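# Re-stick the crooked asset tag inside the lid frame

## Task

Peel the misaligned asset tag, which overhangs an edge of the network switch, and reapply it within the frame printed on the switch lid. It must sit square to the frame, face the same reading direction as the frame's caption, and be pressed flat over its whole surface. The switch must end up still standing on the bench, and it must not be allowed to drop any real distance.

## Robot and tools

Robot: two seven-joint xArm7 arms, left_arm and right_arm, each with a parallel two-finger gripper and a wrist camera. Cameras: cam_head_left, cam_head_right, cam_high, cam_left_wrist, cam_right_wrist, all 672x504. A camera stand sits behind the arms. Loose objects may occasionally get a small push from outside.

Frame: every pose, velocity and target uses the scene frame. Its origin is at table-top height, halfway between the nominal arm bases; +x points out over the table, +y toward left_arm, +z up. Arm names are not image sides. Measured bases: left_arm at (-0.026, +0.397, 0) m, right_arm at (-0.030, -0.371, 0) m, both nearly unrotated. Reported hand poses may be off by a few centimetres, more at long reach.

Gripper: fingers point along the gripper's +z and separate along its y. end_effector_position is the spot between the pads when closed, roughly 2 cm short of the fingertips; closing pushes the tips about 10 mm further forward, mostly while the pads are still over 40 mm apart.

Command row (used by execute_actions and move): one flat list of 14 numbers, all in [-1, 1]: left_arm dx, dy, dz, rx, ry, rz, opening, then right_arm in the same order. Always give all 14, even if one arm stays put. dx..rz are offsets, not poses: they are measured along scene axes from that arm's Hand target as it was when the action or move began, and 1.0 equals 0.6 m of travel or 180 degrees. rx, ry, rz form one rotation vector, turning about the Hand target's position. An offset vector longer than 1.0 may be scaled down. Repeating the same offset moves the arm again. Opening is absolute, not an offset: +1 fully open (0.084 m), -1 closed. Six zeros re-request the current Hand target; opening 0 is a real half-open command, so resend the present opening to keep a gripper unchanged.

execute_actions(actions, cameras): actions is a list of actions; each action is up to 15 rows, one row per 1/30 s step, with the final row repeated if fewer than 15. Every row in an action counts from the action's starting Hand target, not from the previous row. An empty list returns state plus images. cameras: list of names, ["all"], or []; an unknown name invalidates the call.

move(target, speed, blend, opening_speed, blocking, cameras): target is one 14-number row or a list of up to 15 rows; every row is an offset from the same starting Hand targets. Straight-line paths, no obstacle avoidance, capped at 10 s total. speed: m/s, 0.002 to 1, default 0.25 (turning limit twice that in rad/s); one value or one per row. blend: metres of corner rounding per row; 0 means stop at each. opening_speed: rate on the -1..1 scale per second, at least 0.2. blocking=false returns after about 0.5 s while the move continues. Result adds a move: line with the outcome (done, off_target, moving, held, fault) and limits (paced = command clipped, held = steps withheld by a check). done means at rest within 3 mm and 2 degrees; neither done nor off_target tells you about contact.

wait(seconds 0 to 10): lets time pass holding commands. stop(): brakes a running move. zoom_image(camera, region [x0,y0,x1,y1] in pixels, at most 504 by 504): enlarges part of the newest image of that camera. clear_fault(arm): clears a reported torque fault on left_arm or right_arm. read_manual(section="licences"): licence texts only. finished_scene(scene): ends the current scene, give its number; irreversible, so only call it when the tag is placed and the switch is stable.

Controller behaviour: each step the command is clipped to within 70 mm and 16 degrees of the measured gripper pose, so a gripper may settle short; the next command (even zeros) re-requests the target, and any remaining gap must be sent as an extra offset. To stop pushing on something, command the target back beyond where the gripper actually is. Large wrist turns can swing the elbow. A clearance check blocks commands bringing the arms too close, though not finger-to-finger contact.

Result lines: end_effector_position (m), end_effector_quat_wxyz, velocities; Hand target (last commanded, clipped pose); Tool commands; grip_measured (measured opening on the -1..1 scale; last Joint positions entry is the opening in metres); joint torques (total drive output, signed toward larger joint angle, noisy and offset); Joint velocities may read within noise; step readings of position for execute_actions calls. Wrist depth: per wrist camera, 7 rows of 7 cells separated by " / ", distances in mm from 172 to 3000, "-" for no valid reading; transparent things are invisible.

Gripping: to hold, command an opening clearly below grip_measured; the gap sets squeeze, up to about 24 N per pad. A thin tag may get less force; fast closes press harder.

Avoid: hard or fast contacts with the switch, bench or fixed objects; the switch tipping or dropping; anything leaving the table; any press between the two arms or one gripper closing on the other's fingers. Contact torque at a joint limit (waist 43.2, shoulder 43.4, upper arm roll 27.6, elbow 27.6, forearm roll 27.6, wrist pitch 14.9, wrist roll 15.5 N m) triggers a TORQUE FAULT that halts the arm until clear_fault; so does a motor pinned at its torque limit for 1 s or overloaded too long. Holding loads, stretched poses or pushing at unreachable targets heats motors: MOTOR HOT appears at 65 °C, and at 80 °C an OVER-TEMPERATURE FAULT brakes the arm for 30 to 60 s or more. The robot keeps running while you compose replies.

Each tool is called after "Emit:" by a JSON object that holds its "api" and its "payload", one argument or row to a line.

## Session

Emit:
{"api": "execute_actions", "payload": {
  "actions": []
}}

Scene clock: 0.00 s.
left_arm: end_effector_position=(+0.2327, +0.4582, +0.1224) grip_measured=+1.00 end_effector_quat_wxyz=(-0.365, -0.315, +0.770, -0.419) | right_arm: end_effector_position=(+0.1714, -0.4449, +0.2120) grip_measured=+1.00 end_effector_quat_wxyz=(-0.060, +0.587, +0.803, +0.079)
Joint positions: left_arm=[-1.309 -0.744 1.985 0.892 -0.082 1.521 2.826 0.084] | right_arm=[0.078 -0.993 -0.5 0.402 -0.224 1.383 -2.024 0.084]
Joint velocities: within noise
Joint torques (N m): no reading
Wrist depth (mm): cam_left_wrist=[868 - 867 - - - - / 884 - 899 - - 872 654 / 2528 2448 1039 921 741 616 516 / - 1050 826 679 571 494 434 / 956 761 627 538 468 418 377 / 595 565 491 431 387 357 326 / 511 458 408 374 342 312 288] | cam_right_wrist=[249 372 375 378 383 387 393 / 214 365 369 372 376 379 383 / 237 346 362 364 368 371 376 / 289 342 354 356 360 363 367 / 336 341 347 349 351 356 359 / 334 336 339 341 345 349 353 / 326 329 333 336 339 342 344]
Hand target: left_arm +0.2327, +0.4582, +0.1224; -0.365, -0.315, +0.770, -0.419 | right_arm +0.1714, -0.4449, +0.2120; -0.060, +0.587, +0.803, +0.079
Tool commands: left_gripper/opening=+1.0 right_gripper/opening=+1.0

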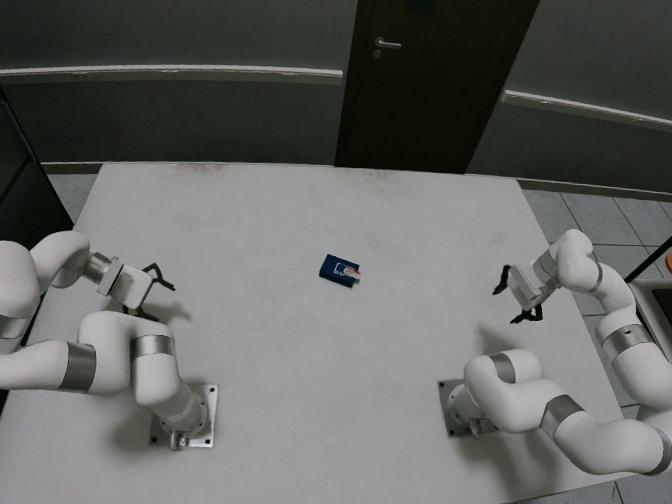

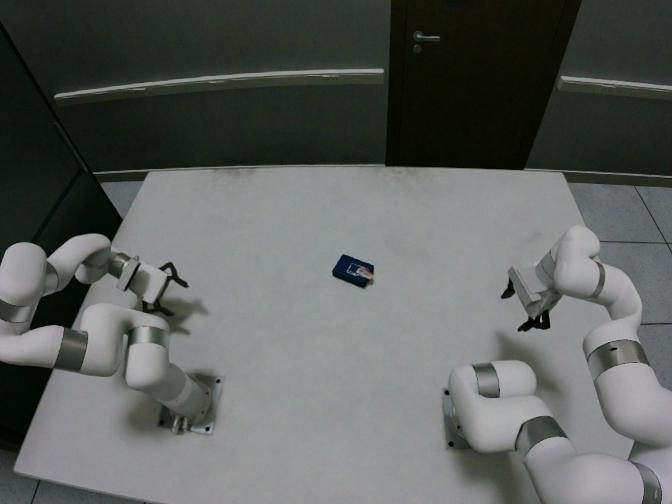

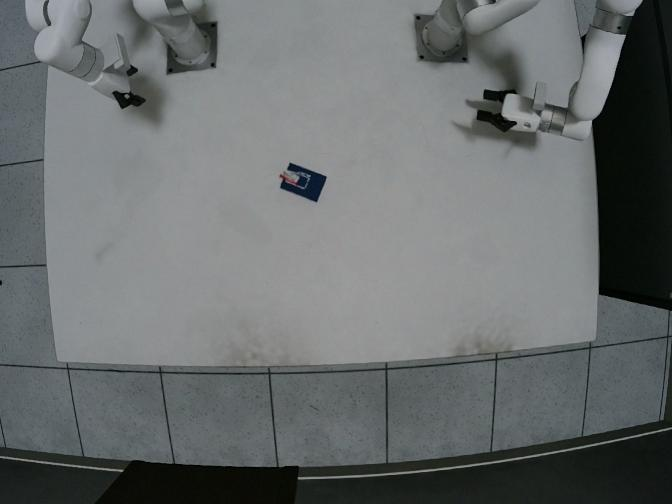

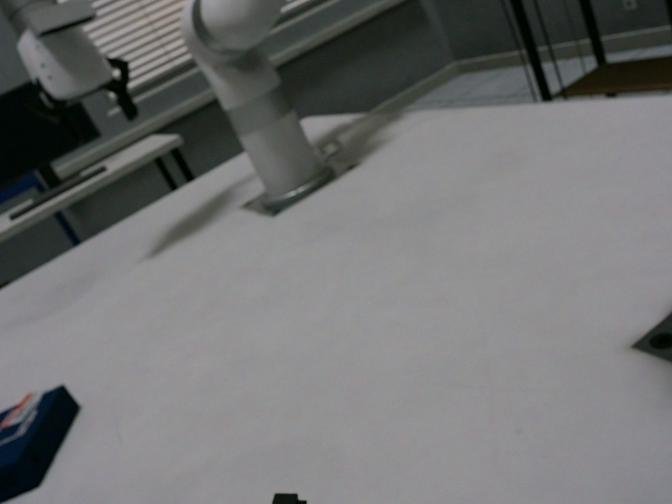

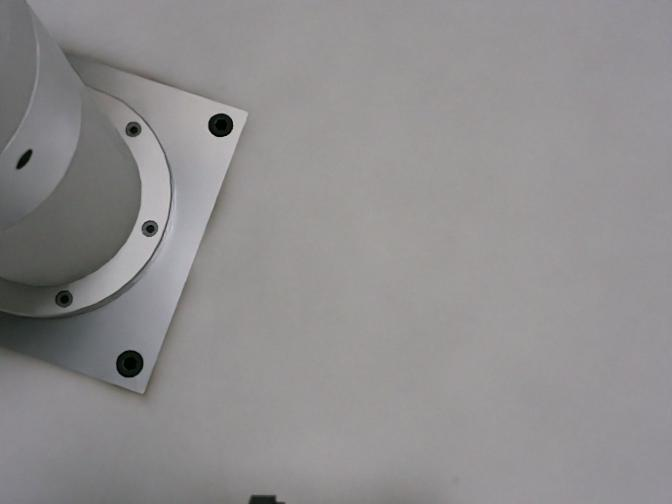

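Emit:
{"api": "zoom_image", "payload": {
  "camera": "cam_head_right",
  "region": [310, 235, 400, 305]
}}

Emit:
{"api": "zoom_image", "payload": {
  "camera": "cam_high",
  "region": [260, 150, 350, 220]
}}

Scaled by 5.600 from the camera's 672x504 image, which has a finer 960x720 frame.

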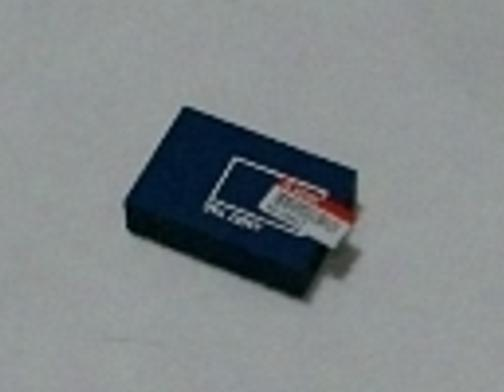

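Scaled by 5.600 from the camera's 672x504 image, which has a finer 960x720 frame.

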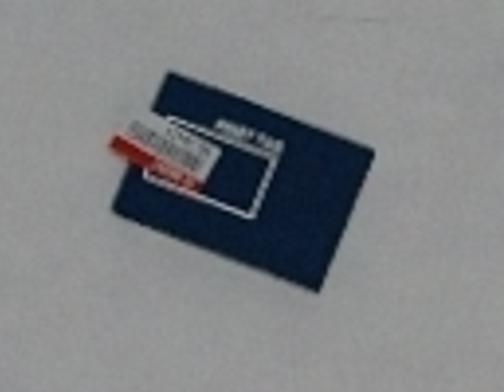

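Emit:
{"api": "move", "payload": {
  "target": [0,0,0,0,0,0,1,0.398,0.592,-0.02,-0.063,0.0086,-0.098,1],
  "cameras": ["cam_right_wrist"]
}}

Scene clock: 5.60 s.
left_arm: end_effector_position=(+0.2327, +0.4582, +0.1224) grip_measured=+1.00 end_effector_quat_wxyz=(-0.365, -0.315, +0.770, -0.419) | right_arm: end_effector_position=(+0.4101, -0.0897, +0.2000) grip_measured=+1.00 end_effector_quat_wxyz=(+0.000, +0.707, +0.707, -0.001)
Joint positions: left_arm=[-1.309 -0.744 1.985 0.892 -0.082 1.521 2.826 0.084] | right_arm=[0.528 0.194 0.032 1.275 -0.008 1.082 -0.996 0.084]
Joint torques (N m): left_arm=[0.32 22.74 -10.71 5.73 -1.73 1.05 -0.16] | right_arm=[4.95 -13.19 2.41 21.39 -2.99 -0.45 1.59]
Wrist depth (mm): cam_left_wrist=[- - 848 - - - - / 2519 - 893 - - 870 654 / 2483 2381 1037 920 739 617 515 / - 1046 825 675 571 494 434 / 957 761 631 537 469 419 377 / 596 565 489 431 386 358 326 / 511 459 407 373 341 312 288] | cam_right_wrist=[326 326 327 326 327 327 328 / 327 327 327 327 327 327 327 / 328 328 326 327 297 326 328 / 327 328 327 328 297 328 328 / 328 328 327 297 297 328 328 / 328 327 328 328 297 329 328 / 328 328 328 328 328 328 328]
Hand target: left_arm +0.2327, +0.4582, +0.1224; -0.365, -0.315, +0.770, -0.419 | right_arm +0.4102, -0.0897, +0.2000; +0.000, +0.707, +0.707, -0.001
Off the commanded pose: left_arm 0.000 m, 0 deg | right_arm 0.000 m, 0 deg.
move: done
Images, in order (width x height): cam_right_wrist 672x504.

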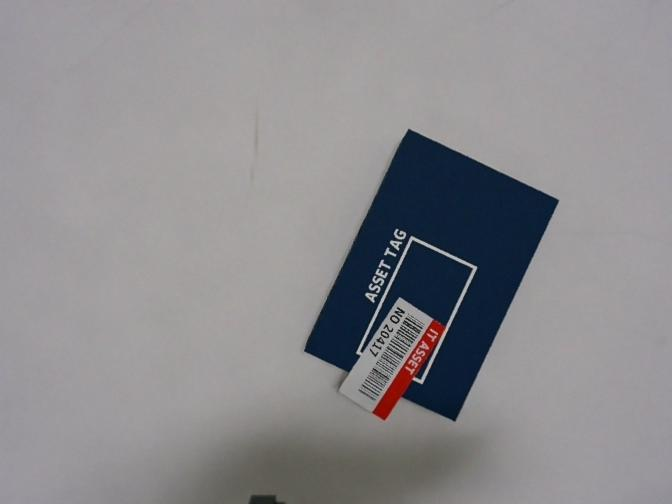

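Emit:
{"api": "zoom_image", "payload": {
  "camera": "cam_right_wrist",
  "region": [290, 200, 490, 430]
}}

Scaled by 2.191 from the camera's 672x504 image, which has a finer 960x720 frame.

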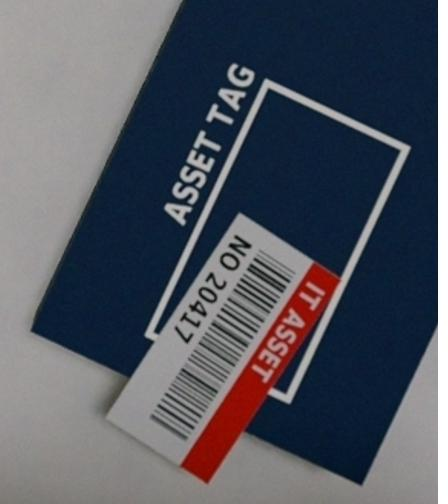

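Emit:
{"api": "move", "payload": {
  "target": [0,0,0,0,0,0,1,-0.081,-0.101,-0.133,0.303,0.194,-0.581,-0.48],
  "cameras": ["all"]
}}

Scene clock: 16.27 s.
left_arm: end_effector_position=(+0.2327, +0.4582, +0.1224) grip_measured=+1.00 end_effector_quat_wxyz=(-0.365, -0.315, +0.770, -0.419) | right_arm: end_effector_position=(+0.3616, -0.1503, +0.1202) grip_measured=-0.50 end_effector_quat_wxyz=(-0.452, +0.866, -0.191, +0.098)
Joint positions: left_arm=[-1.309 -0.744 1.985 0.892 -0.082 1.521 2.826 0.084] | right_arm=[0.343 -0.038 -0.06 0.522 1.822 0.685 -0.892 0.022]
Joint torques (N m): left_arm=[-0.03 22.7 -10.75 5.64 -2.04 0.99 -0.06] | right_arm=[4.8 -13.58 2.41 11.85 3.28 -0.91 -1.5]
Wrist depth (mm): cam_left_wrist=[- - 878 - - - - / 727 - 900 - - 868 655 / 2257 2405 1042 922 739 614 516 / 697 1037 825 673 570 493 435 / 881 754 629 536 467 418 376 / 594 568 489 432 386 358 326 / 511 459 409 374 342 313 288] | cam_right_wrist=[1924 645 499 383 326 273 243 / 2119 646 499 382 326 272 242 / 910 644 496 383 326 272 242 / 900 641 496 381 325 272 241 / 899 635 492 324 277 260 241 / 1026 636 492 323 275 251 241 / 890 632 457 378 263 252 240]
Hand target: left_arm +0.2327, +0.4582, +0.1224; -0.365, -0.315, +0.770, -0.419 | right_arm +0.3616, -0.1503, +0.1202; -0.452, +0.866, -0.191, +0.098
Off the commanded pose: left_arm 0.000 m, 0 deg | right_arm 0.000 m, 0 deg.
move: done

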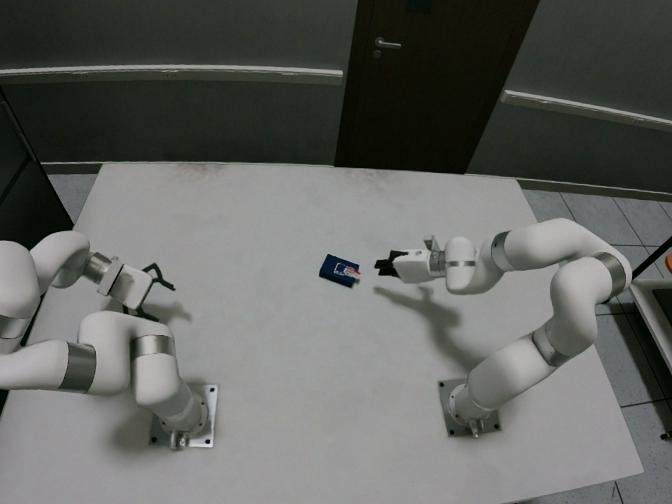

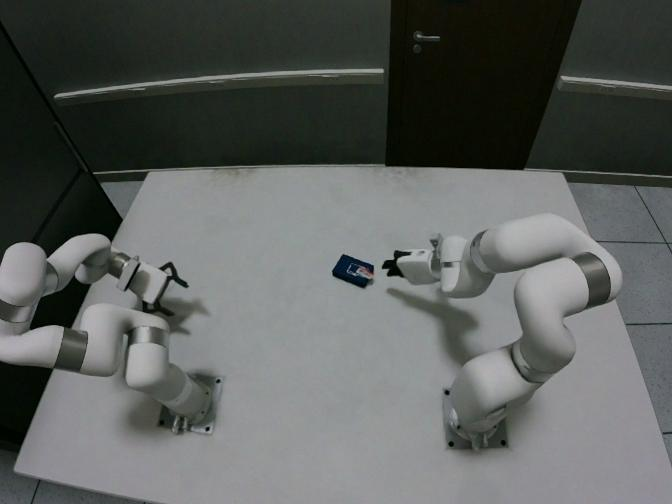

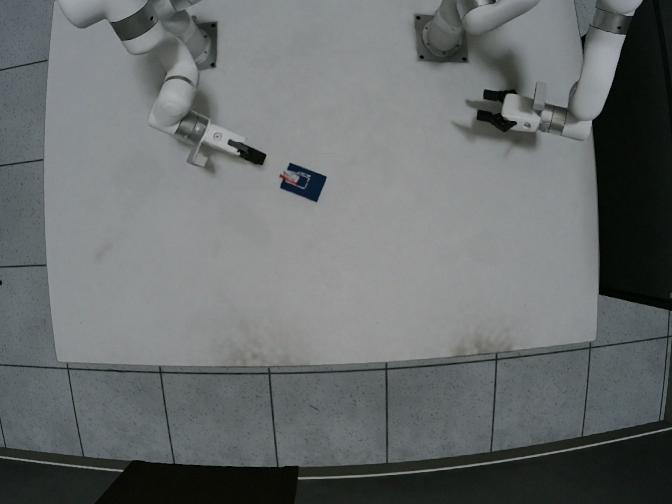

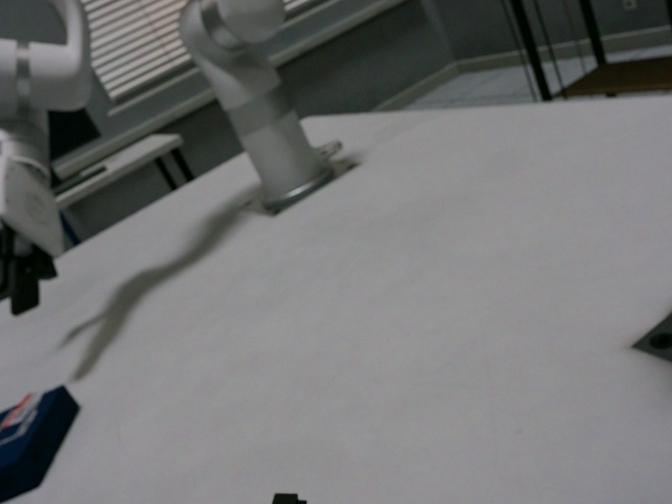

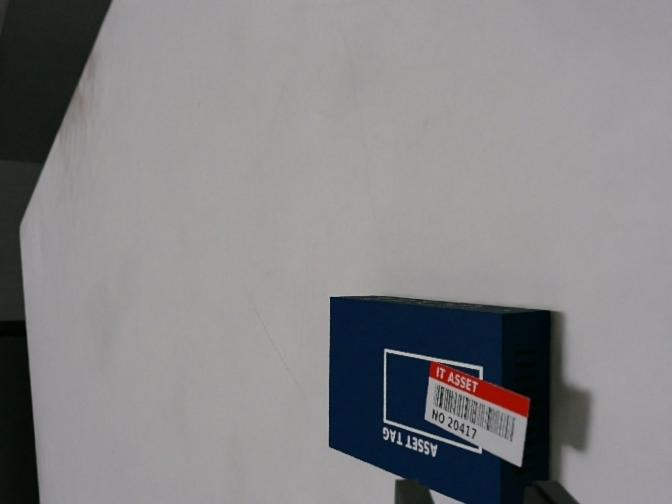

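Emit:
{"api": "move", "payload": {
  "target": [0,0,0,0,0,0,1,0,0,-0.1355,0,0,0,-0.48],
  "cameras": ["cam_right_wrist","cam_head_right","cam_left_wrist"],
  "speed": 0.12
}}

Scene clock: 18.20 s.
left_arm: end_effector_position=(+0.2327, +0.4582, +0.1224) grip_measured=+1.00 end_effector_quat_wxyz=(-0.365, -0.315, +0.770, -0.419) | right_arm: end_effector_position=(+0.3615, -0.1503, +0.0390) grip_measured=-0.50 end_effector_quat_wxyz=(-0.452, +0.866, -0.191, +0.098)
Joint positions: left_arm=[-1.309 -0.744 1.985 0.892 -0.082 1.521 2.826 0.084] | right_arm=[0.329 0.245 -0.072 0.58 2.03 0.791 -1.19 0.022]
Joint torques (N m): left_arm=[-0.03 22.8 -10.7 5.44 -2.18 0.94 -0.24] | right_arm=[-4.52 -9.49 -2.68 13.72 3.43 1.64 -1.37]
Wrist depth (mm): cam_left_wrist=[- - 870 - - - - / 715 - 899 - - 870 652 / 743 2405 1042 922 744 616 515 / 691 1046 828 674 568 493 434 / 669 755 630 535 468 419 376 / 595 566 490 432 387 358 326 / 511 460 408 374 341 312 288] | cam_right_wrist=[646 438 306 248 200 174 - / 645 436 305 248 199 181 - / 641 433 303 247 199 181 - / 634 431 303 247 199 181 - / 631 479 247 220 198 180 - / 630 481 246 205 198 180 - / 624 477 245 205 198 172 -]
Hand target: left_arm +0.2327, +0.4582, +0.1224; -0.365, -0.315, +0.770, -0.419 | right_arm +0.3616, -0.1503, +0.0389; -0.452, +0.866, -0.191, +0.098
Off the commanded pose: left_arm 0.000 m, 0 deg | right_arm 0.000 m, 0 deg.
move: done
Images, in order (width x height): cam_head_right 672x504, cam_left_wrist 672x504, cam_right_wrist 672x504.

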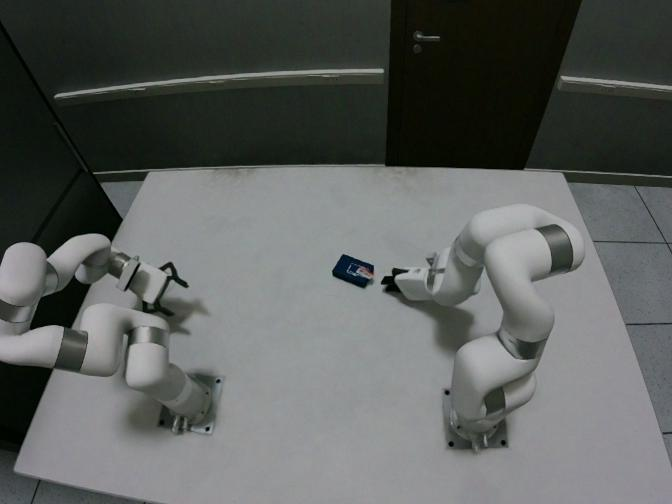

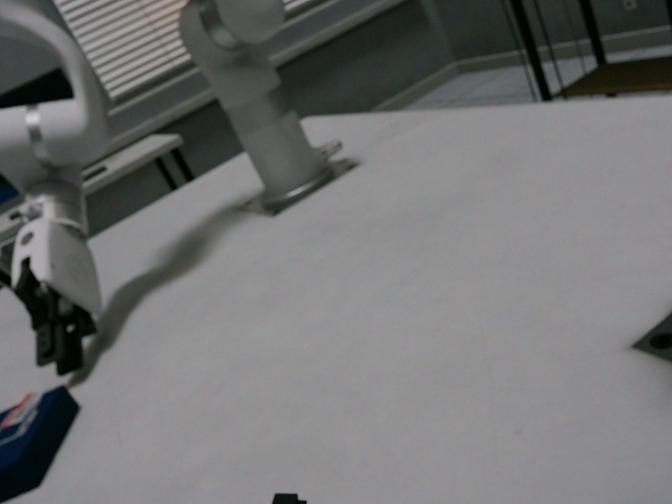

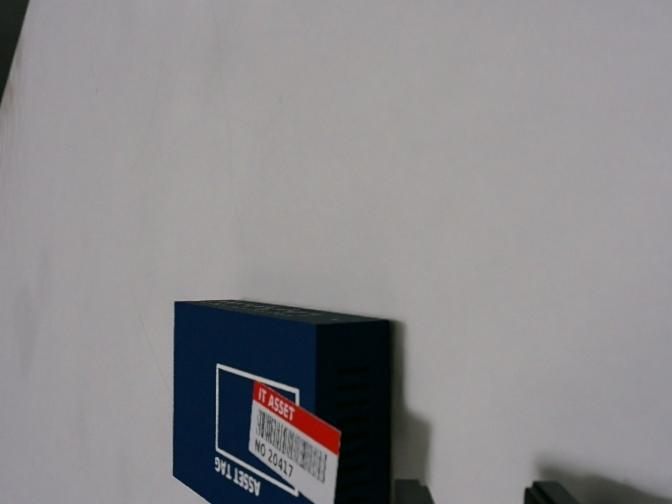

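Emit:
{"api": "move", "payload": {
  "target": [0,0,0,0,0,0,1,0.038,0.0704,0,0,0,0,-0.48],
  "cameras": ["cam_right_wrist","cam_head_right","cam_left_wrist"],
  "speed": 0.08
}}

Emit:
{"api": "zoom_image", "payload": {
  "camera": "cam_right_wrist",
  "region": [50, 304, 672, 504]
}}

Emit:
{"api": "zoom_image", "payload": {
  "camera": "cam_head_right",
  "region": [320, 240, 420, 310]
}}

Emit:
{"api": "zoom_image", "payload": {
  "camera": "cam_left_wrist",
  "region": [0, 304, 200, 504]
}}

Scene clock: 20.17 s.
left_arm: end_effector_position=(+0.2327, +0.4582, +0.1224) grip_measured=+1.00 end_effector_quat_wxyz=(-0.365, -0.315, +0.770, -0.419) | right_arm: end_effector_position=(+0.3843, -0.1080, +0.0389) grip_measured=-0.50 end_effector_quat_wxyz=(-0.452, +0.866, -0.191, +0.098)
Joint positions: left_arm=[-1.309 -0.744 1.985 0.892 -0.082 1.521 2.826 0.084] | right_arm=[0.386 0.318 -0.025 0.7 2.103 0.728 -1.161 0.022]
Joint torques (N m): left_arm=[-0.39 22.45 -10.54 5.61 -2.08 1.2 -0.19] | right_arm=[4.96 -10.99 1.99 14.5 3.23 -0.63 1.39]
Wrist depth (mm): cam_left_wrist=[- - 877 - - - - / 689 - 900 - - 868 655 / 708 2381 1034 918 743 619 518 / 681 1040 826 673 569 492 434 / 644 755 627 537 468 419 377 / 588 566 488 431 386 358 327 / 510 461 408 373 341 313 288] | cam_right_wrist=[649 437 305 249 200 174 - / 645 436 304 248 199 181 - / 643 432 304 247 199 181 - / 637 432 303 247 198 180 - / 634 428 281 220 198 173 - / 627 426 227 186 - 172 - / 622 426 227 185 - - -]
Hand target: left_arm +0.2327, +0.4582, +0.1224; -0.365, -0.315, +0.770, -0.419 | right_arm +0.3844, -0.1080, +0.0389; -0.452, +0.866, -0.191, +0.098
Off the commanded pose: left_arm 0.000 m, 0 deg | right_arm 0.000 m, 0 deg.
move: done
Images, in order (width x height): cam_head_right 672x504, cam_left_wrist 672x504, cam_right_wrist 672x504.

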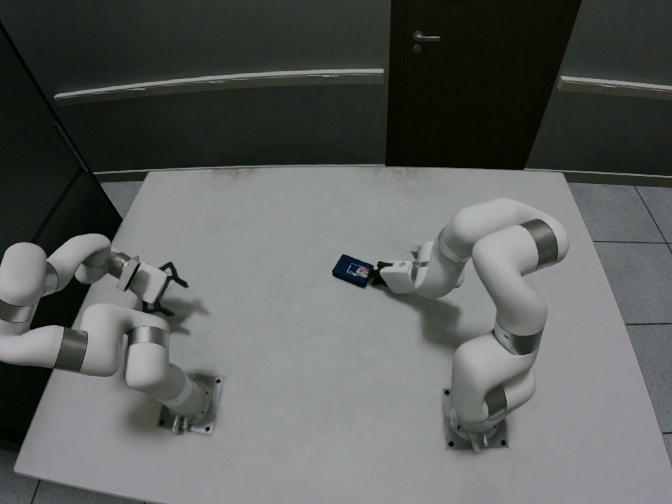

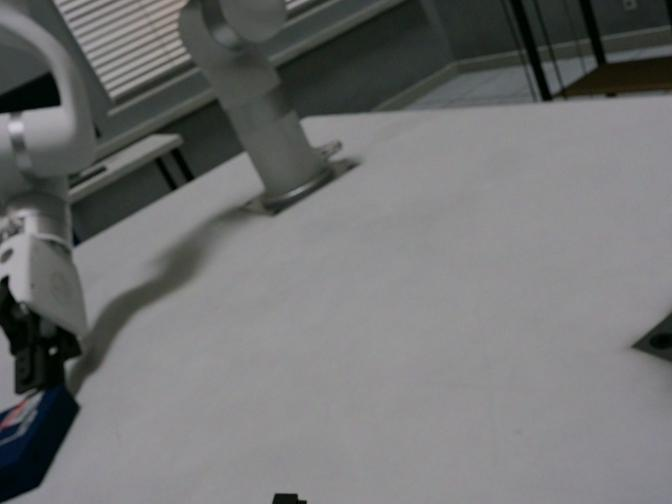

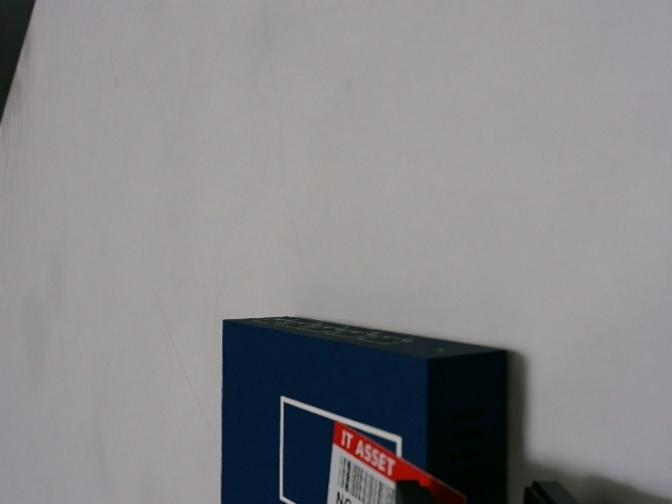

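Region (50, 304, 672, 504) is 622x200 pixels. A region can be at most 504 by 504 pixels.

Scaled by 5.040 from the camera's 672x504 image, which has a finer 960x720 frame.

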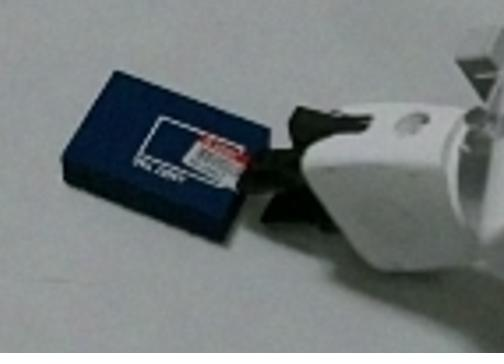

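Scaled by 2.520 from the camera's 672x504 image, which has a finer 960x720 frame.

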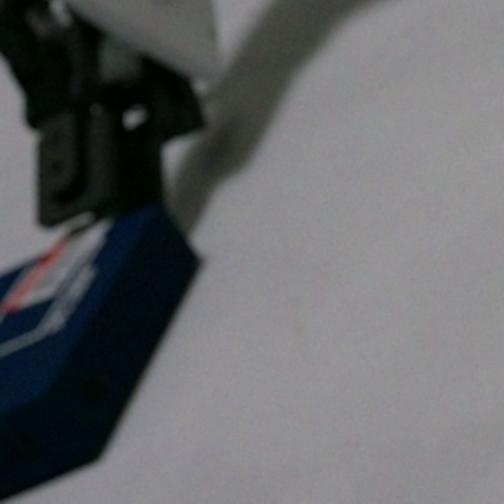

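Emit:
{"api": "move", "payload": {
  "target": [0,0,0,0,0,0,1,0.0077,0.0166,0,0,0,0,-0.48],
  "cameras": ["cam_right_wrist"],
  "speed": 0.04
}}

Emit:
{"api": "zoom_image", "payload": {
  "camera": "cam_right_wrist",
  "region": [252, 354, 602, 504]
}}

Emit:
{"api": "move", "payload": {
  "target": [0,0,0,0,0,0,1,0,0,0,0,0,0,-1],
  "cameras": ["cam_right_wrist"],
  "opening_speed": 0.5
}}

Emit:
{"api": "zoom_image", "payload": {
  "camera": "cam_right_wrist",
  "region": [252, 354, 602, 504]
}}

Scene clock: 22.03 s.
left_arm: end_effector_position=(+0.2327, +0.4582, +0.1224) grip_measured=+1.00 end_effector_quat_wxyz=(-0.365, -0.315, +0.770, -0.419) | right_arm: end_effector_position=(+0.3889, -0.0981, +0.0389) grip_measured=-0.50 end_effector_quat_wxyz=(-0.452, +0.866, -0.191, +0.098)
Joint positions: left_arm=[-1.309 -0.744 1.985 0.892 -0.082 1.521 2.826 0.084] | right_arm=[0.399 0.335 -0.016 0.728 2.117 0.713 -1.155 0.022]
Joint torques (N m): left_arm=[0.04 22.62 -10.56 5.46 -2.06 1.03 -0.37] | right_arm=[4.55 -11.3 2.18 14.55 3.18 -0.71 1.25]
Wrist depth (mm): cam_left_wrist=[- - 874 - - - - / 681 - 903 - - 870 654 / 698 2422 1040 916 739 618 515 / 679 1043 830 675 570 491 435 / 649 759 630 537 469 419 376 / 587 562 490 431 385 357 326 / 510 460 409 373 342 312 288] | cam_right_wrist=[646 438 305 248 199 174 - / 643 435 303 248 199 181 - / 642 434 303 247 199 181 - / 635 431 302 247 198 180 - / 633 429 281 220 198 180 - / 630 428 227 186 - - - / 624 427 227 186 - - -]
Hand target: left_arm +0.2327, +0.4582, +0.1224; -0.365, -0.315, +0.770, -0.419 | right_arm +0.3890, -0.0981, +0.0389; -0.452, +0.866, -0.191, +0.098
Off the commanded pose: left_arm 0.000 m, 0 deg | right_arm 0.000 m, 0 deg.
move: done
Images, in order (width x height): cam_right_wrist 672x504.

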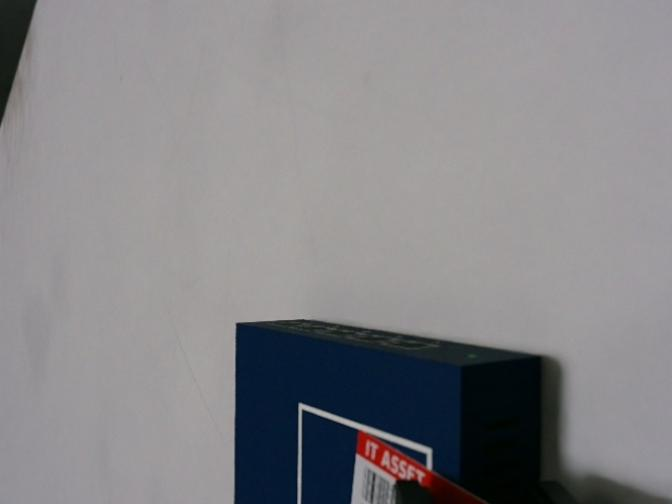

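Scaled by 1.440 from the camera's 672x504 image, which has a finer 960x720 frame.

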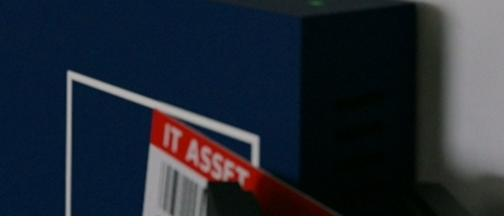

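Scene clock: 23.30 s.
left_arm: end_effector_position=(+0.2327, +0.4582, +0.1224) grip_measured=+1.00 end_effector_quat_wxyz=(-0.365, -0.315, +0.770, -0.419) | right_arm: end_effector_position=(+0.3890, -0.0979, +0.0391) grip_measured=-0.91 end_effector_quat_wxyz=(-0.452, +0.866, -0.191, +0.099)
Joint positions: left_arm=[-1.309 -0.744 1.985 0.892 -0.082 1.521 2.826 0.084] | right_arm=[0.399 0.335 -0.016 0.728 2.117 0.713 -1.155 0.004]
Joint torques (N m): left_arm=[0 22.3 -10.57 5.63 -2.26 1.17 -0.3] | right_arm=[3.82 0.95 -3.85 -1.02 1.35 -5.74 1.42]
Wrist depth (mm): cam_left_wrist=[- - 877 - - - - / 681 - 900 - - 871 652 / 695 2431 1043 920 740 617 515 / 683 1039 831 677 569 492 434 / 643 758 627 537 467 419 376 / 592 565 491 433 386 358 326 / 506 458 409 373 342 313 287] | cam_right_wrist=[665 447 310 252 202 176 - / 662 444 309 252 202 183 - / 664 442 309 250 201 183 - / 650 440 307 250 201 182 - / 648 437 286 222 200 182 - / 643 435 226 187 - - - / 640 434 225 187 - - -]
Hand target: left_arm +0.2327, +0.4582, +0.1224; -0.365, -0.315, +0.770, -0.419 | right_arm +0.3890, -0.0981, +0.0389; -0.452, +0.866, -0.191, +0.098
Off the commanded pose: left_arm 0.000 m, 0 deg | right_arm 0.000 m, 0 deg.
move: done
Images, in order (width x height): cam_right_wrist 672x504.

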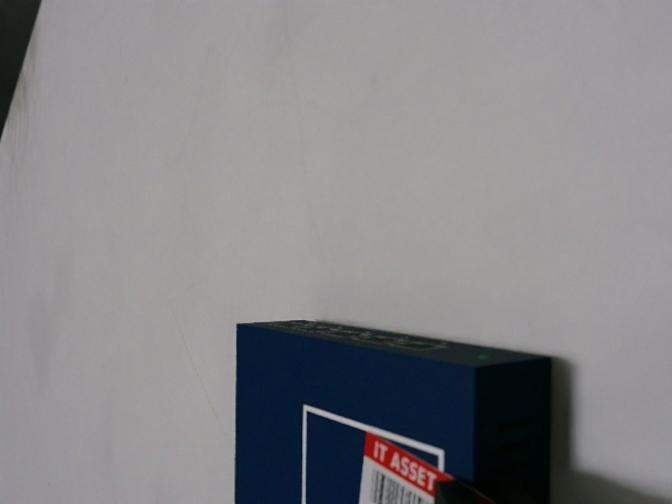

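Scaled by 1.440 from the camera's 672x504 image, which has a finer 960x720 frame.

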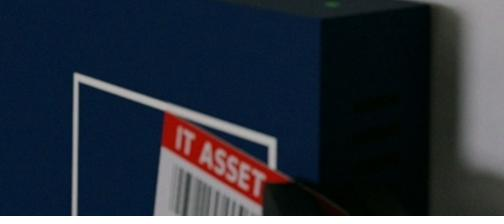

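Emit:
{"api": "move", "payload": {
  "target": [0,0,0,0,0,0,1,0,0,0.025,-0.05,0.023,0,-1],
  "cameras": ["cam_right_wrist","cam_head_right"],
  "speed": 0.03
}}

Emit:
{"api": "zoom_image", "payload": {
  "camera": "cam_head_right",
  "region": [320, 240, 420, 310]
}}

Scene clock: 27.50 s.
left_arm: end_effector_position=(+0.2327, +0.4582, +0.1224) grip_measured=+1.00 end_effector_quat_wxyz=(-0.365, -0.315, +0.770, -0.419) | right_arm: end_effector_position=(+0.3890, -0.0981, +0.0539) grip_measured=-1.00 end_effector_quat_wxyz=(-0.376, +0.901, -0.199, +0.082)
Joint positions: left_arm=[-1.309 -0.744 1.985 0.892 -0.082 1.521 2.826 0.084] | right_arm=[0.456 0.265 0.021 0.766 1.92 0.472 -0.883 0]
Joint torques (N m): left_arm=[-0.37 22.47 -10.5 5.34 -2.23 1.15 -0.2] | right_arm=[4.52 -18.11 1.63 16.5 -3.52 -1.5 1.58]
Wrist depth (mm): cam_left_wrist=[- - 845 - - - - / 648 - 895 - - 871 655 / 2271 2422 1046 918 743 617 516 / 669 1050 828 672 570 494 434 / 652 761 626 537 466 420 376 / 588 564 489 431 387 358 326 / 509 459 409 373 342 312 288] | cam_right_wrist=[413 340 276 241 207 180 - / 413 340 275 241 206 186 - / 412 339 274 241 206 186 - / 409 338 274 240 206 186 - / 408 337 261 221 205 180 - / 408 336 218 185 - 179 - / 407 336 217 185 - 179 -]
Hand target: left_arm +0.2327, +0.4582, +0.1224; -0.365, -0.315, +0.770, -0.419 | right_arm +0.3890, -0.0981, +0.0539; -0.376, +0.901, -0.199, +0.082
Off the commanded pose: left_arm 0.000 m, 0 deg | right_arm 0.000 m, 0 deg.
move: done
Images, in order (width x height): cam_head_right 672x504, cam_right_wrist 672x504.

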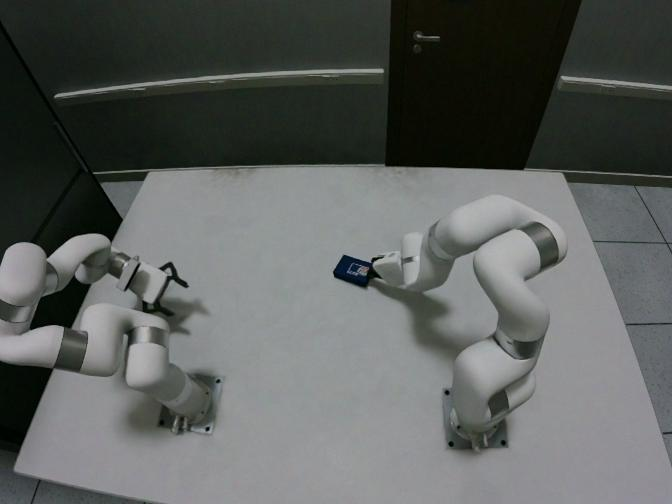

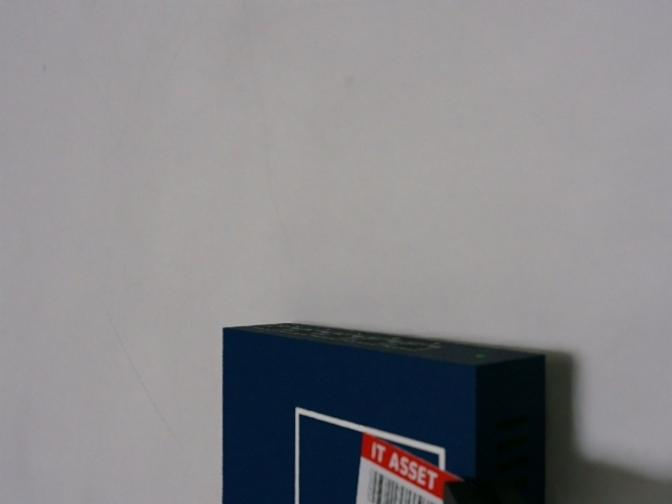

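Scaled by 5.040 from the camera's 672x504 image, which has a finer 960x720 frame.

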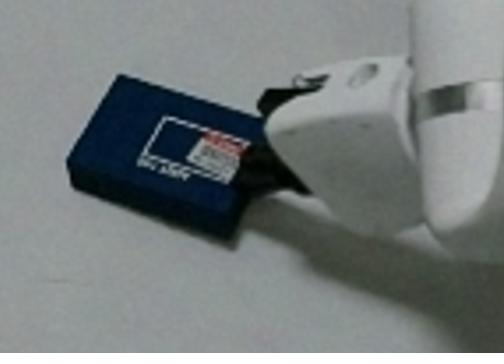

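Emit:
{"api": "move", "payload": {
  "target": [0,0,0,0,0,0,1,-0.056,-0.12,0.07,0.05,-0.023,0,-0.48],
  "cameras": ["cam_right_wrist"]
}}

Emit:
{"api": "zoom_image", "payload": {
  "camera": "cam_right_wrist",
  "region": [150, 304, 450, 504]
}}

Scene clock: 29.20 s.
left_arm: end_effector_position=(+0.2327, +0.4582, +0.1224) grip_measured=+1.00 end_effector_quat_wxyz=(-0.365, -0.315, +0.770, -0.419) | right_arm: end_effector_position=(+0.3554, -0.1700, +0.0959) grip_measured=-0.50 end_effector_quat_wxyz=(-0.452, +0.866, -0.191, +0.098)
Joint positions: left_arm=[-1.309 -0.744 1.985 0.892 -0.082 1.521 2.826 0.084] | right_arm=[0.309 0.013 -0.094 0.496 1.84 0.74 -0.991 0.022]
Joint torques (N m): left_arm=[0.14 22.36 -10.54 5.39 -2.07 1.08 -0.24] | right_arm=[-4.67 -13.77 -2.47 10.74 -3.19 1.64 1.39]
Wrist depth (mm): cam_left_wrist=[- - 879 - - - - / 733 - 893 - - 874 655 / 751 2389 1046 926 740 615 516 / 703 1051 829 676 572 493 434 / 825 759 627 538 469 420 376 / 595 564 489 431 387 358 325 / 512 459 407 374 342 312 287] | cam_right_wrist=[1809 574 441 339 289 241 214 / 804 570 439 339 288 241 214 / 797 567 439 338 287 241 214 / 924 564 438 337 287 240 214 / 914 560 436 296 249 239 213 / 786 560 469 296 243 239 213 / 778 558 435 279 242 238 213]
Hand target: left_arm +0.2327, +0.4582, +0.1224; -0.365, -0.315, +0.770, -0.419 | right_arm +0.3554, -0.1701, +0.0959; -0.452, +0.866, -0.191, +0.098
Off the commanded pose: left_arm 0.000 m, 0 deg | right_arm 0.000 m, 0 deg.
move: done
Images, in order (width x height): cam_right_wrist 672x504.

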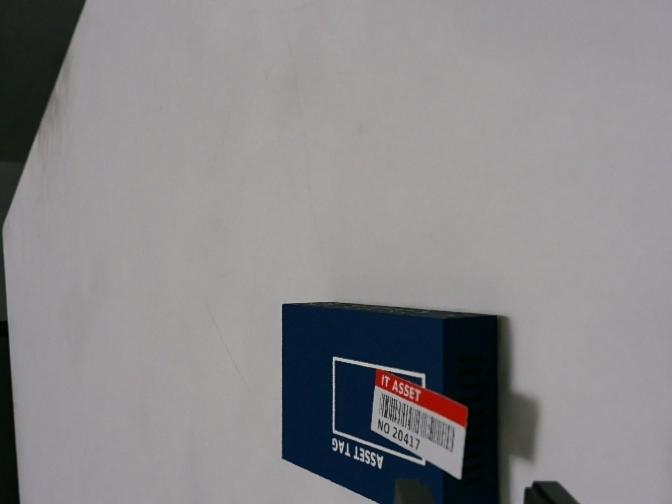

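Scaled by 1.680 from the camera's 672x504 image, which has a finer 960x720 frame.

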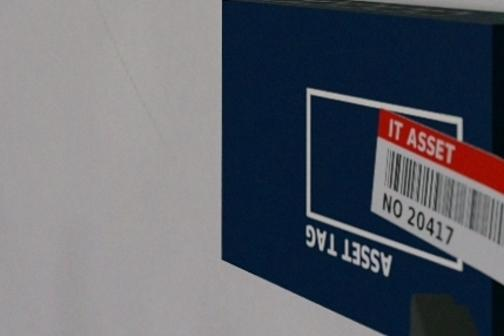

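Emit:
{"api": "move", "payload": {
  "target": [
    [0,0,0,0,0,0,1,0.018,0.0385,-0.0968,0.0252,-0.0117,0,-0.48],
    [0,0,0,0,0,0,1,0.0567,0.1217,-0.0968,0.0252,-0.0117,0,-0.48],
    [0,0,0,0,0,0,1,0.0567,0.1217,-0.0968,0.0252,-0.0117,0,-1]
  ],
  "cameras": ["cam_right_wrist"],
  "speed": [0.15,0.06,0.05],
  "opening_speed": 0.6
}}

Emit:
{"api": "zoom_image", "payload": {
  "camera": "cam_right_wrist",
  "region": [252, 304, 602, 504]
}}

Emit:
{"api": "move", "payload": {
  "target": [0,0,0,0,0,0,1,0,0,0.015,0,0,0,-1],
  "cameras": ["cam_right_wrist"],
  "speed": 0.02
}}

Emit:
{"api": "zoom_image", "payload": {
  "camera": "cam_right_wrist",
  "region": [252, 304, 602, 504]
}}

Scene clock: 35.60 s.
left_arm: end_effector_position=(+0.2327, +0.4582, +0.1224) grip_measured=+1.00 end_effector_quat_wxyz=(-0.365, -0.315, +0.770, -0.419) | right_arm: end_effector_position=(+0.3894, -0.0970, +0.0378) grip_measured=-0.81 end_effector_quat_wxyz=(-0.490, +0.845, -0.186, +0.107)
Joint positions: left_arm=[-1.309 -0.744 1.985 0.892 -0.082 1.521 2.826 0.084] | right_arm=[0.372 0.366 -0.03 0.708 2.161 0.838 -1.234 0.008]
Joint torques (N m): left_arm=[0.07 22.15 -10.23 5.21 -2.18 1.13 -0.3] | right_arm=[4.62 -13.21 1.95 14.76 3.53 0.08 1.39]
Wrist depth (mm): cam_left_wrist=[- - 878 - - - - / 708 - 895 - - 877 651 / 708 2457 1045 919 744 617 517 / 687 1048 829 676 571 494 435 / 640 753 627 536 467 417 375 / 586 564 489 431 387 358 326 / 509 460 408 374 342 312 287] | cam_right_wrist=[1776 504 351 269 207 176 - / 2038 498 350 269 206 184 - / 856 494 348 268 206 184 - / 847 491 348 267 205 184 - / 843 490 314 232 193 183 - / 1138 485 231 196 - - - / 1089 483 230 195 - - -]
Hand target: left_arm +0.2327, +0.4582, +0.1224; -0.365, -0.315, +0.770, -0.419 | right_arm +0.3894, -0.0970, +0.0378; -0.490, +0.845, -0.186, +0.107
Off the commanded pose: left_arm 0.000 m, 0 deg | right_arm 0.000 m, 0 deg.
move: done
Images, in order (width x height): cam_right_wrist 672x504.

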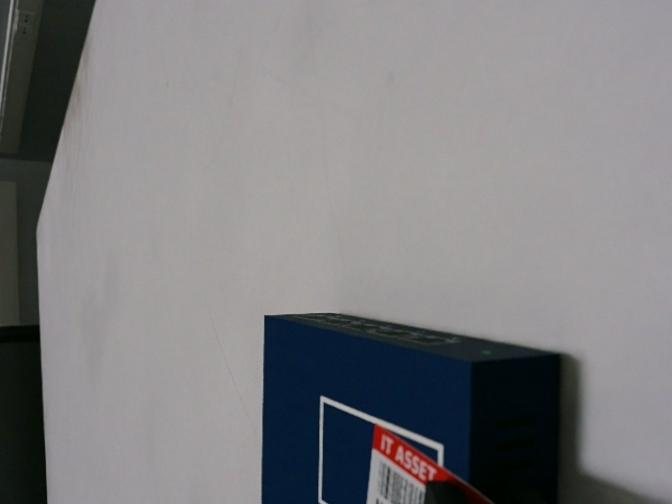

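Scaled by 1.440 from the camera's 672x504 image, which has a finer 960x720 frame.

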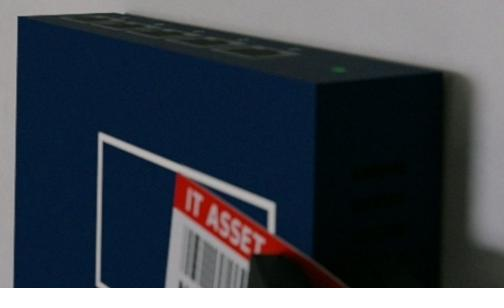

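Scene clock: 36.47 s.
left_arm: end_effector_position=(+0.2327, +0.4582, +0.1224) grip_measured=+1.00 end_effector_quat_wxyz=(-0.365, -0.315, +0.770, -0.419) | right_arm: end_effector_position=(+0.3894, -0.0970, +0.0468) grip_measured=-1.00 end_effector_quat_wxyz=(-0.490, +0.845, -0.186, +0.107)
Joint positions: left_arm=[-1.309 -0.744 1.985 0.892 -0.082 1.521 2.826 0.084] | right_arm=[0.373 0.336 -0.028 0.7 2.147 0.824 -1.211 0]
Joint torques (N m): left_arm=[-0.16 21.96 -10.38 4.97 -2.36 1.09 -0.21] | right_arm=[4.72 -18.08 1.93 9.5 -3.01 -0.32 1.37]
Wrist depth (mm): cam_left_wrist=[- - 878 - - - - / 697 - 897 - - 875 655 / 705 2381 1040 926 742 619 519 / 682 1043 823 674 573 494 436 / 641 758 627 538 467 419 375 / 590 566 490 431 387 358 326 / 511 458 408 374 341 313 289] | cam_right_wrist=[1828 541 379 290 222 180 - / 1991 536 376 290 222 189 - / 926 532 373 288 221 188 - / 916 528 374 288 221 188 - / 910 526 412 244 208 188 - / 1143 524 410 213 181 - - / 1084 522 408 212 - - -]
Hand target: left_arm +0.2327, +0.4582, +0.1224; -0.365, -0.315, +0.770, -0.419 | right_arm +0.3894, -0.0970, +0.0468; -0.490, +0.845, -0.186, +0.107
Off the commanded pose: left_arm 0.000 m, 0 deg | right_arm 0.000 m, 0 deg.
move: done
Images, in order (width x height): cam_right_wrist 672x504.

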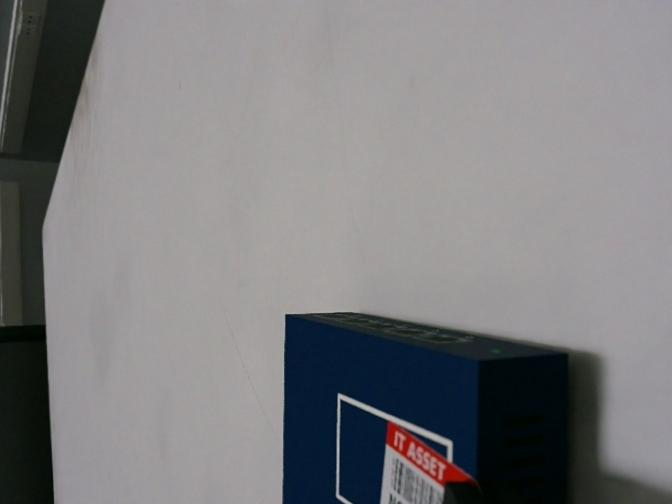

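Scaled by 1.440 from the camera's 672x504 image, which has a finer 960x720 frame.

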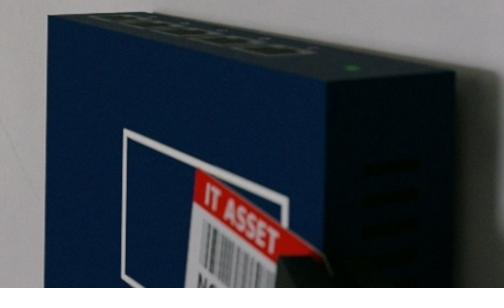

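Emit:
{"api": "move", "payload": {
  "target": [
    [0,0,0,0,0,0,1,-0.042,-0.0907,0.033,0,0,0,-1],
    [0,0,0,0,0,0,1,-0.0393,-0.0855,0.01,0.0504,-0.0234,0,-0.53],
    [0,0,0,0,0,0,1,-0.0393,-0.0855,-0.019,0.0504,-0.0234,0,-0.53]
  ],
  "cameras": ["cam_right_wrist","cam_head_right","cam_left_wrist"],
  "speed": [0.15,0.1,0.03]
}}

Emit:
{"api": "zoom_image", "payload": {
  "camera": "cam_left_wrist",
  "region": [0, 254, 200, 454]
}}

Scene clock: 43.47 s.
left_arm: end_effector_position=(+0.2327, +0.4582, +0.1224) grip_measured=+1.00 end_effector_quat_wxyz=(-0.365, -0.315, +0.770, -0.419) | right_arm: end_effector_position=(+0.3777, -0.1449, +0.0634) grip_measured=-0.55 end_effector_quat_wxyz=(-0.573, +0.791, -0.161, +0.143)
Joint positions: left_arm=[-1.309 -0.744 1.985 0.892 -0.082 1.521 2.826 0.084] | right_arm=[0.228 0.342 -0.113 0.57 2.072 1.176 -1.383 0.02]
Joint torques (N m): left_arm=[-0.08 22.7 -10.27 5.04 -2.62 1.14 -0.31] | right_arm=[0 -16.97 -0.36 8.26 0.36 0.51 0.04]
Wrist depth (mm): cam_left_wrist=[- - 870 - - - - / 2457 - 899 - - 876 653 / 766 2422 1043 924 742 616 516 / 716 1046 829 675 570 494 435 / 683 761 631 536 468 419 375 / 598 565 489 432 387 358 326 / 524 459 408 373 342 312 288] | cam_right_wrist=[1957 1940 820 474 331 237 196 / 2220 2235 794 465 326 235 193 / 2448 2614 765 455 319 233 192 / 2364 2439 739 444 315 230 190 / 2199 2372 716 436 285 213 188 / 1237 1276 684 483 225 186 - / 1184 1248 665 476 223 - -]
Hand target: left_arm +0.2327, +0.4582, +0.1224; -0.365, -0.315, +0.770, -0.419 | right_arm +0.3777, -0.1449, +0.0634; -0.573, +0.791, -0.161, +0.143 (not the last commanded pose)
Tool commands: left_gripper/opening=+1.0 right_gripper/opening=-0.53
Off the commanded pose: left_arm 0.000 m, 0 deg | right_arm 0.031 m, 3 deg.
TORQUE FAULT: the external load on joint 2 (shoulder) of the right arm reached its load limit, and that arm stopped. The contact can be on any part of that arm beyond that joint, not only on its tool. A torque fault puts only its own arm into a fault stop. That arm's remaining commands of this call were not run. The hold on joint 2 (shoulder) of that arm was moved back by the arm itself, up to 3 degrees, as the stop began. That arm is still stopped at the end of this call. While its stop runs, that arm, its gripper or tool too, takes no new command.
CLEAR FAULT: the right arm stays stopped (state 4) until you call clear_fault(arm="right_arm").
End effector pose when the fault began: right_arm: position (+0.3668, -0.1476, +0.0404), quat_wxyz (-0.563, +0.798, -0.175, +0.124)
Joint positions when the fault began: right_arm=[0.228 0.393 -0.113 0.57 2.072 1.175 -1.382 0.02]
move: fault (right_arm)
Images, in order (width x height): cam_head_right 672x504, cam_left_wrist 672x504, cam_right_wrist 672x504.

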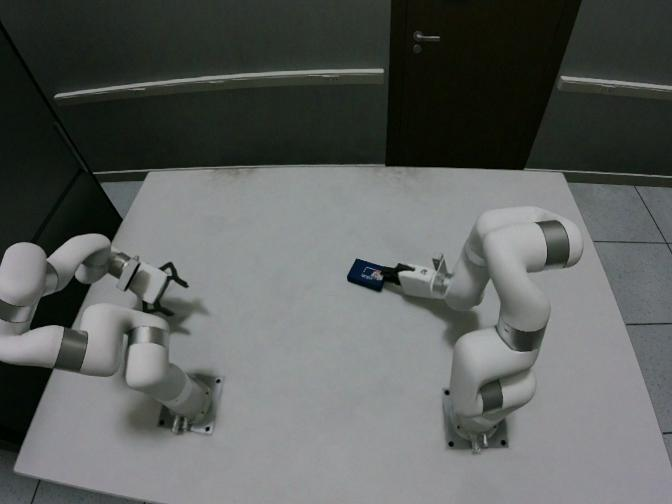

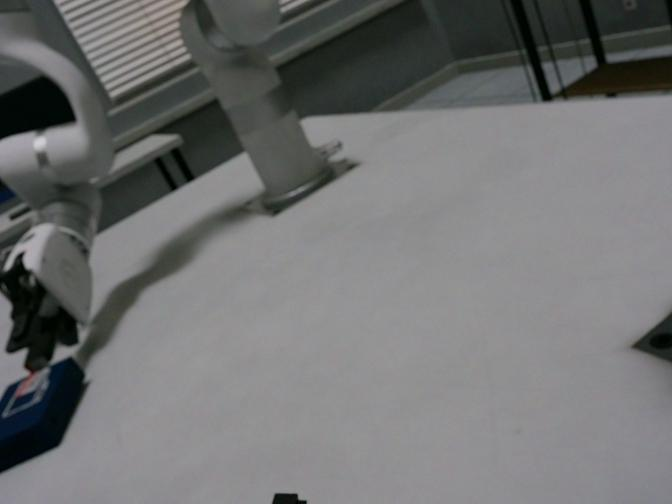

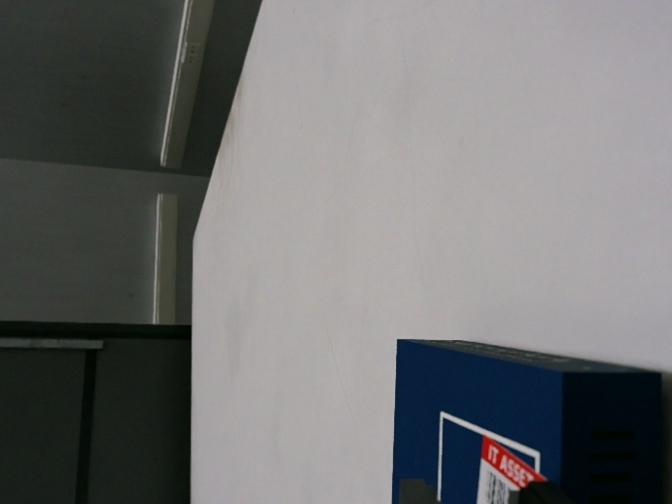

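Scaled by 2.520 from the camera's 672x504 image, which has a finer 960x720 frame.

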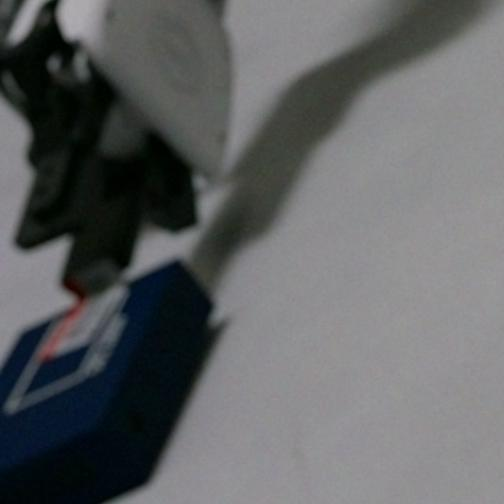

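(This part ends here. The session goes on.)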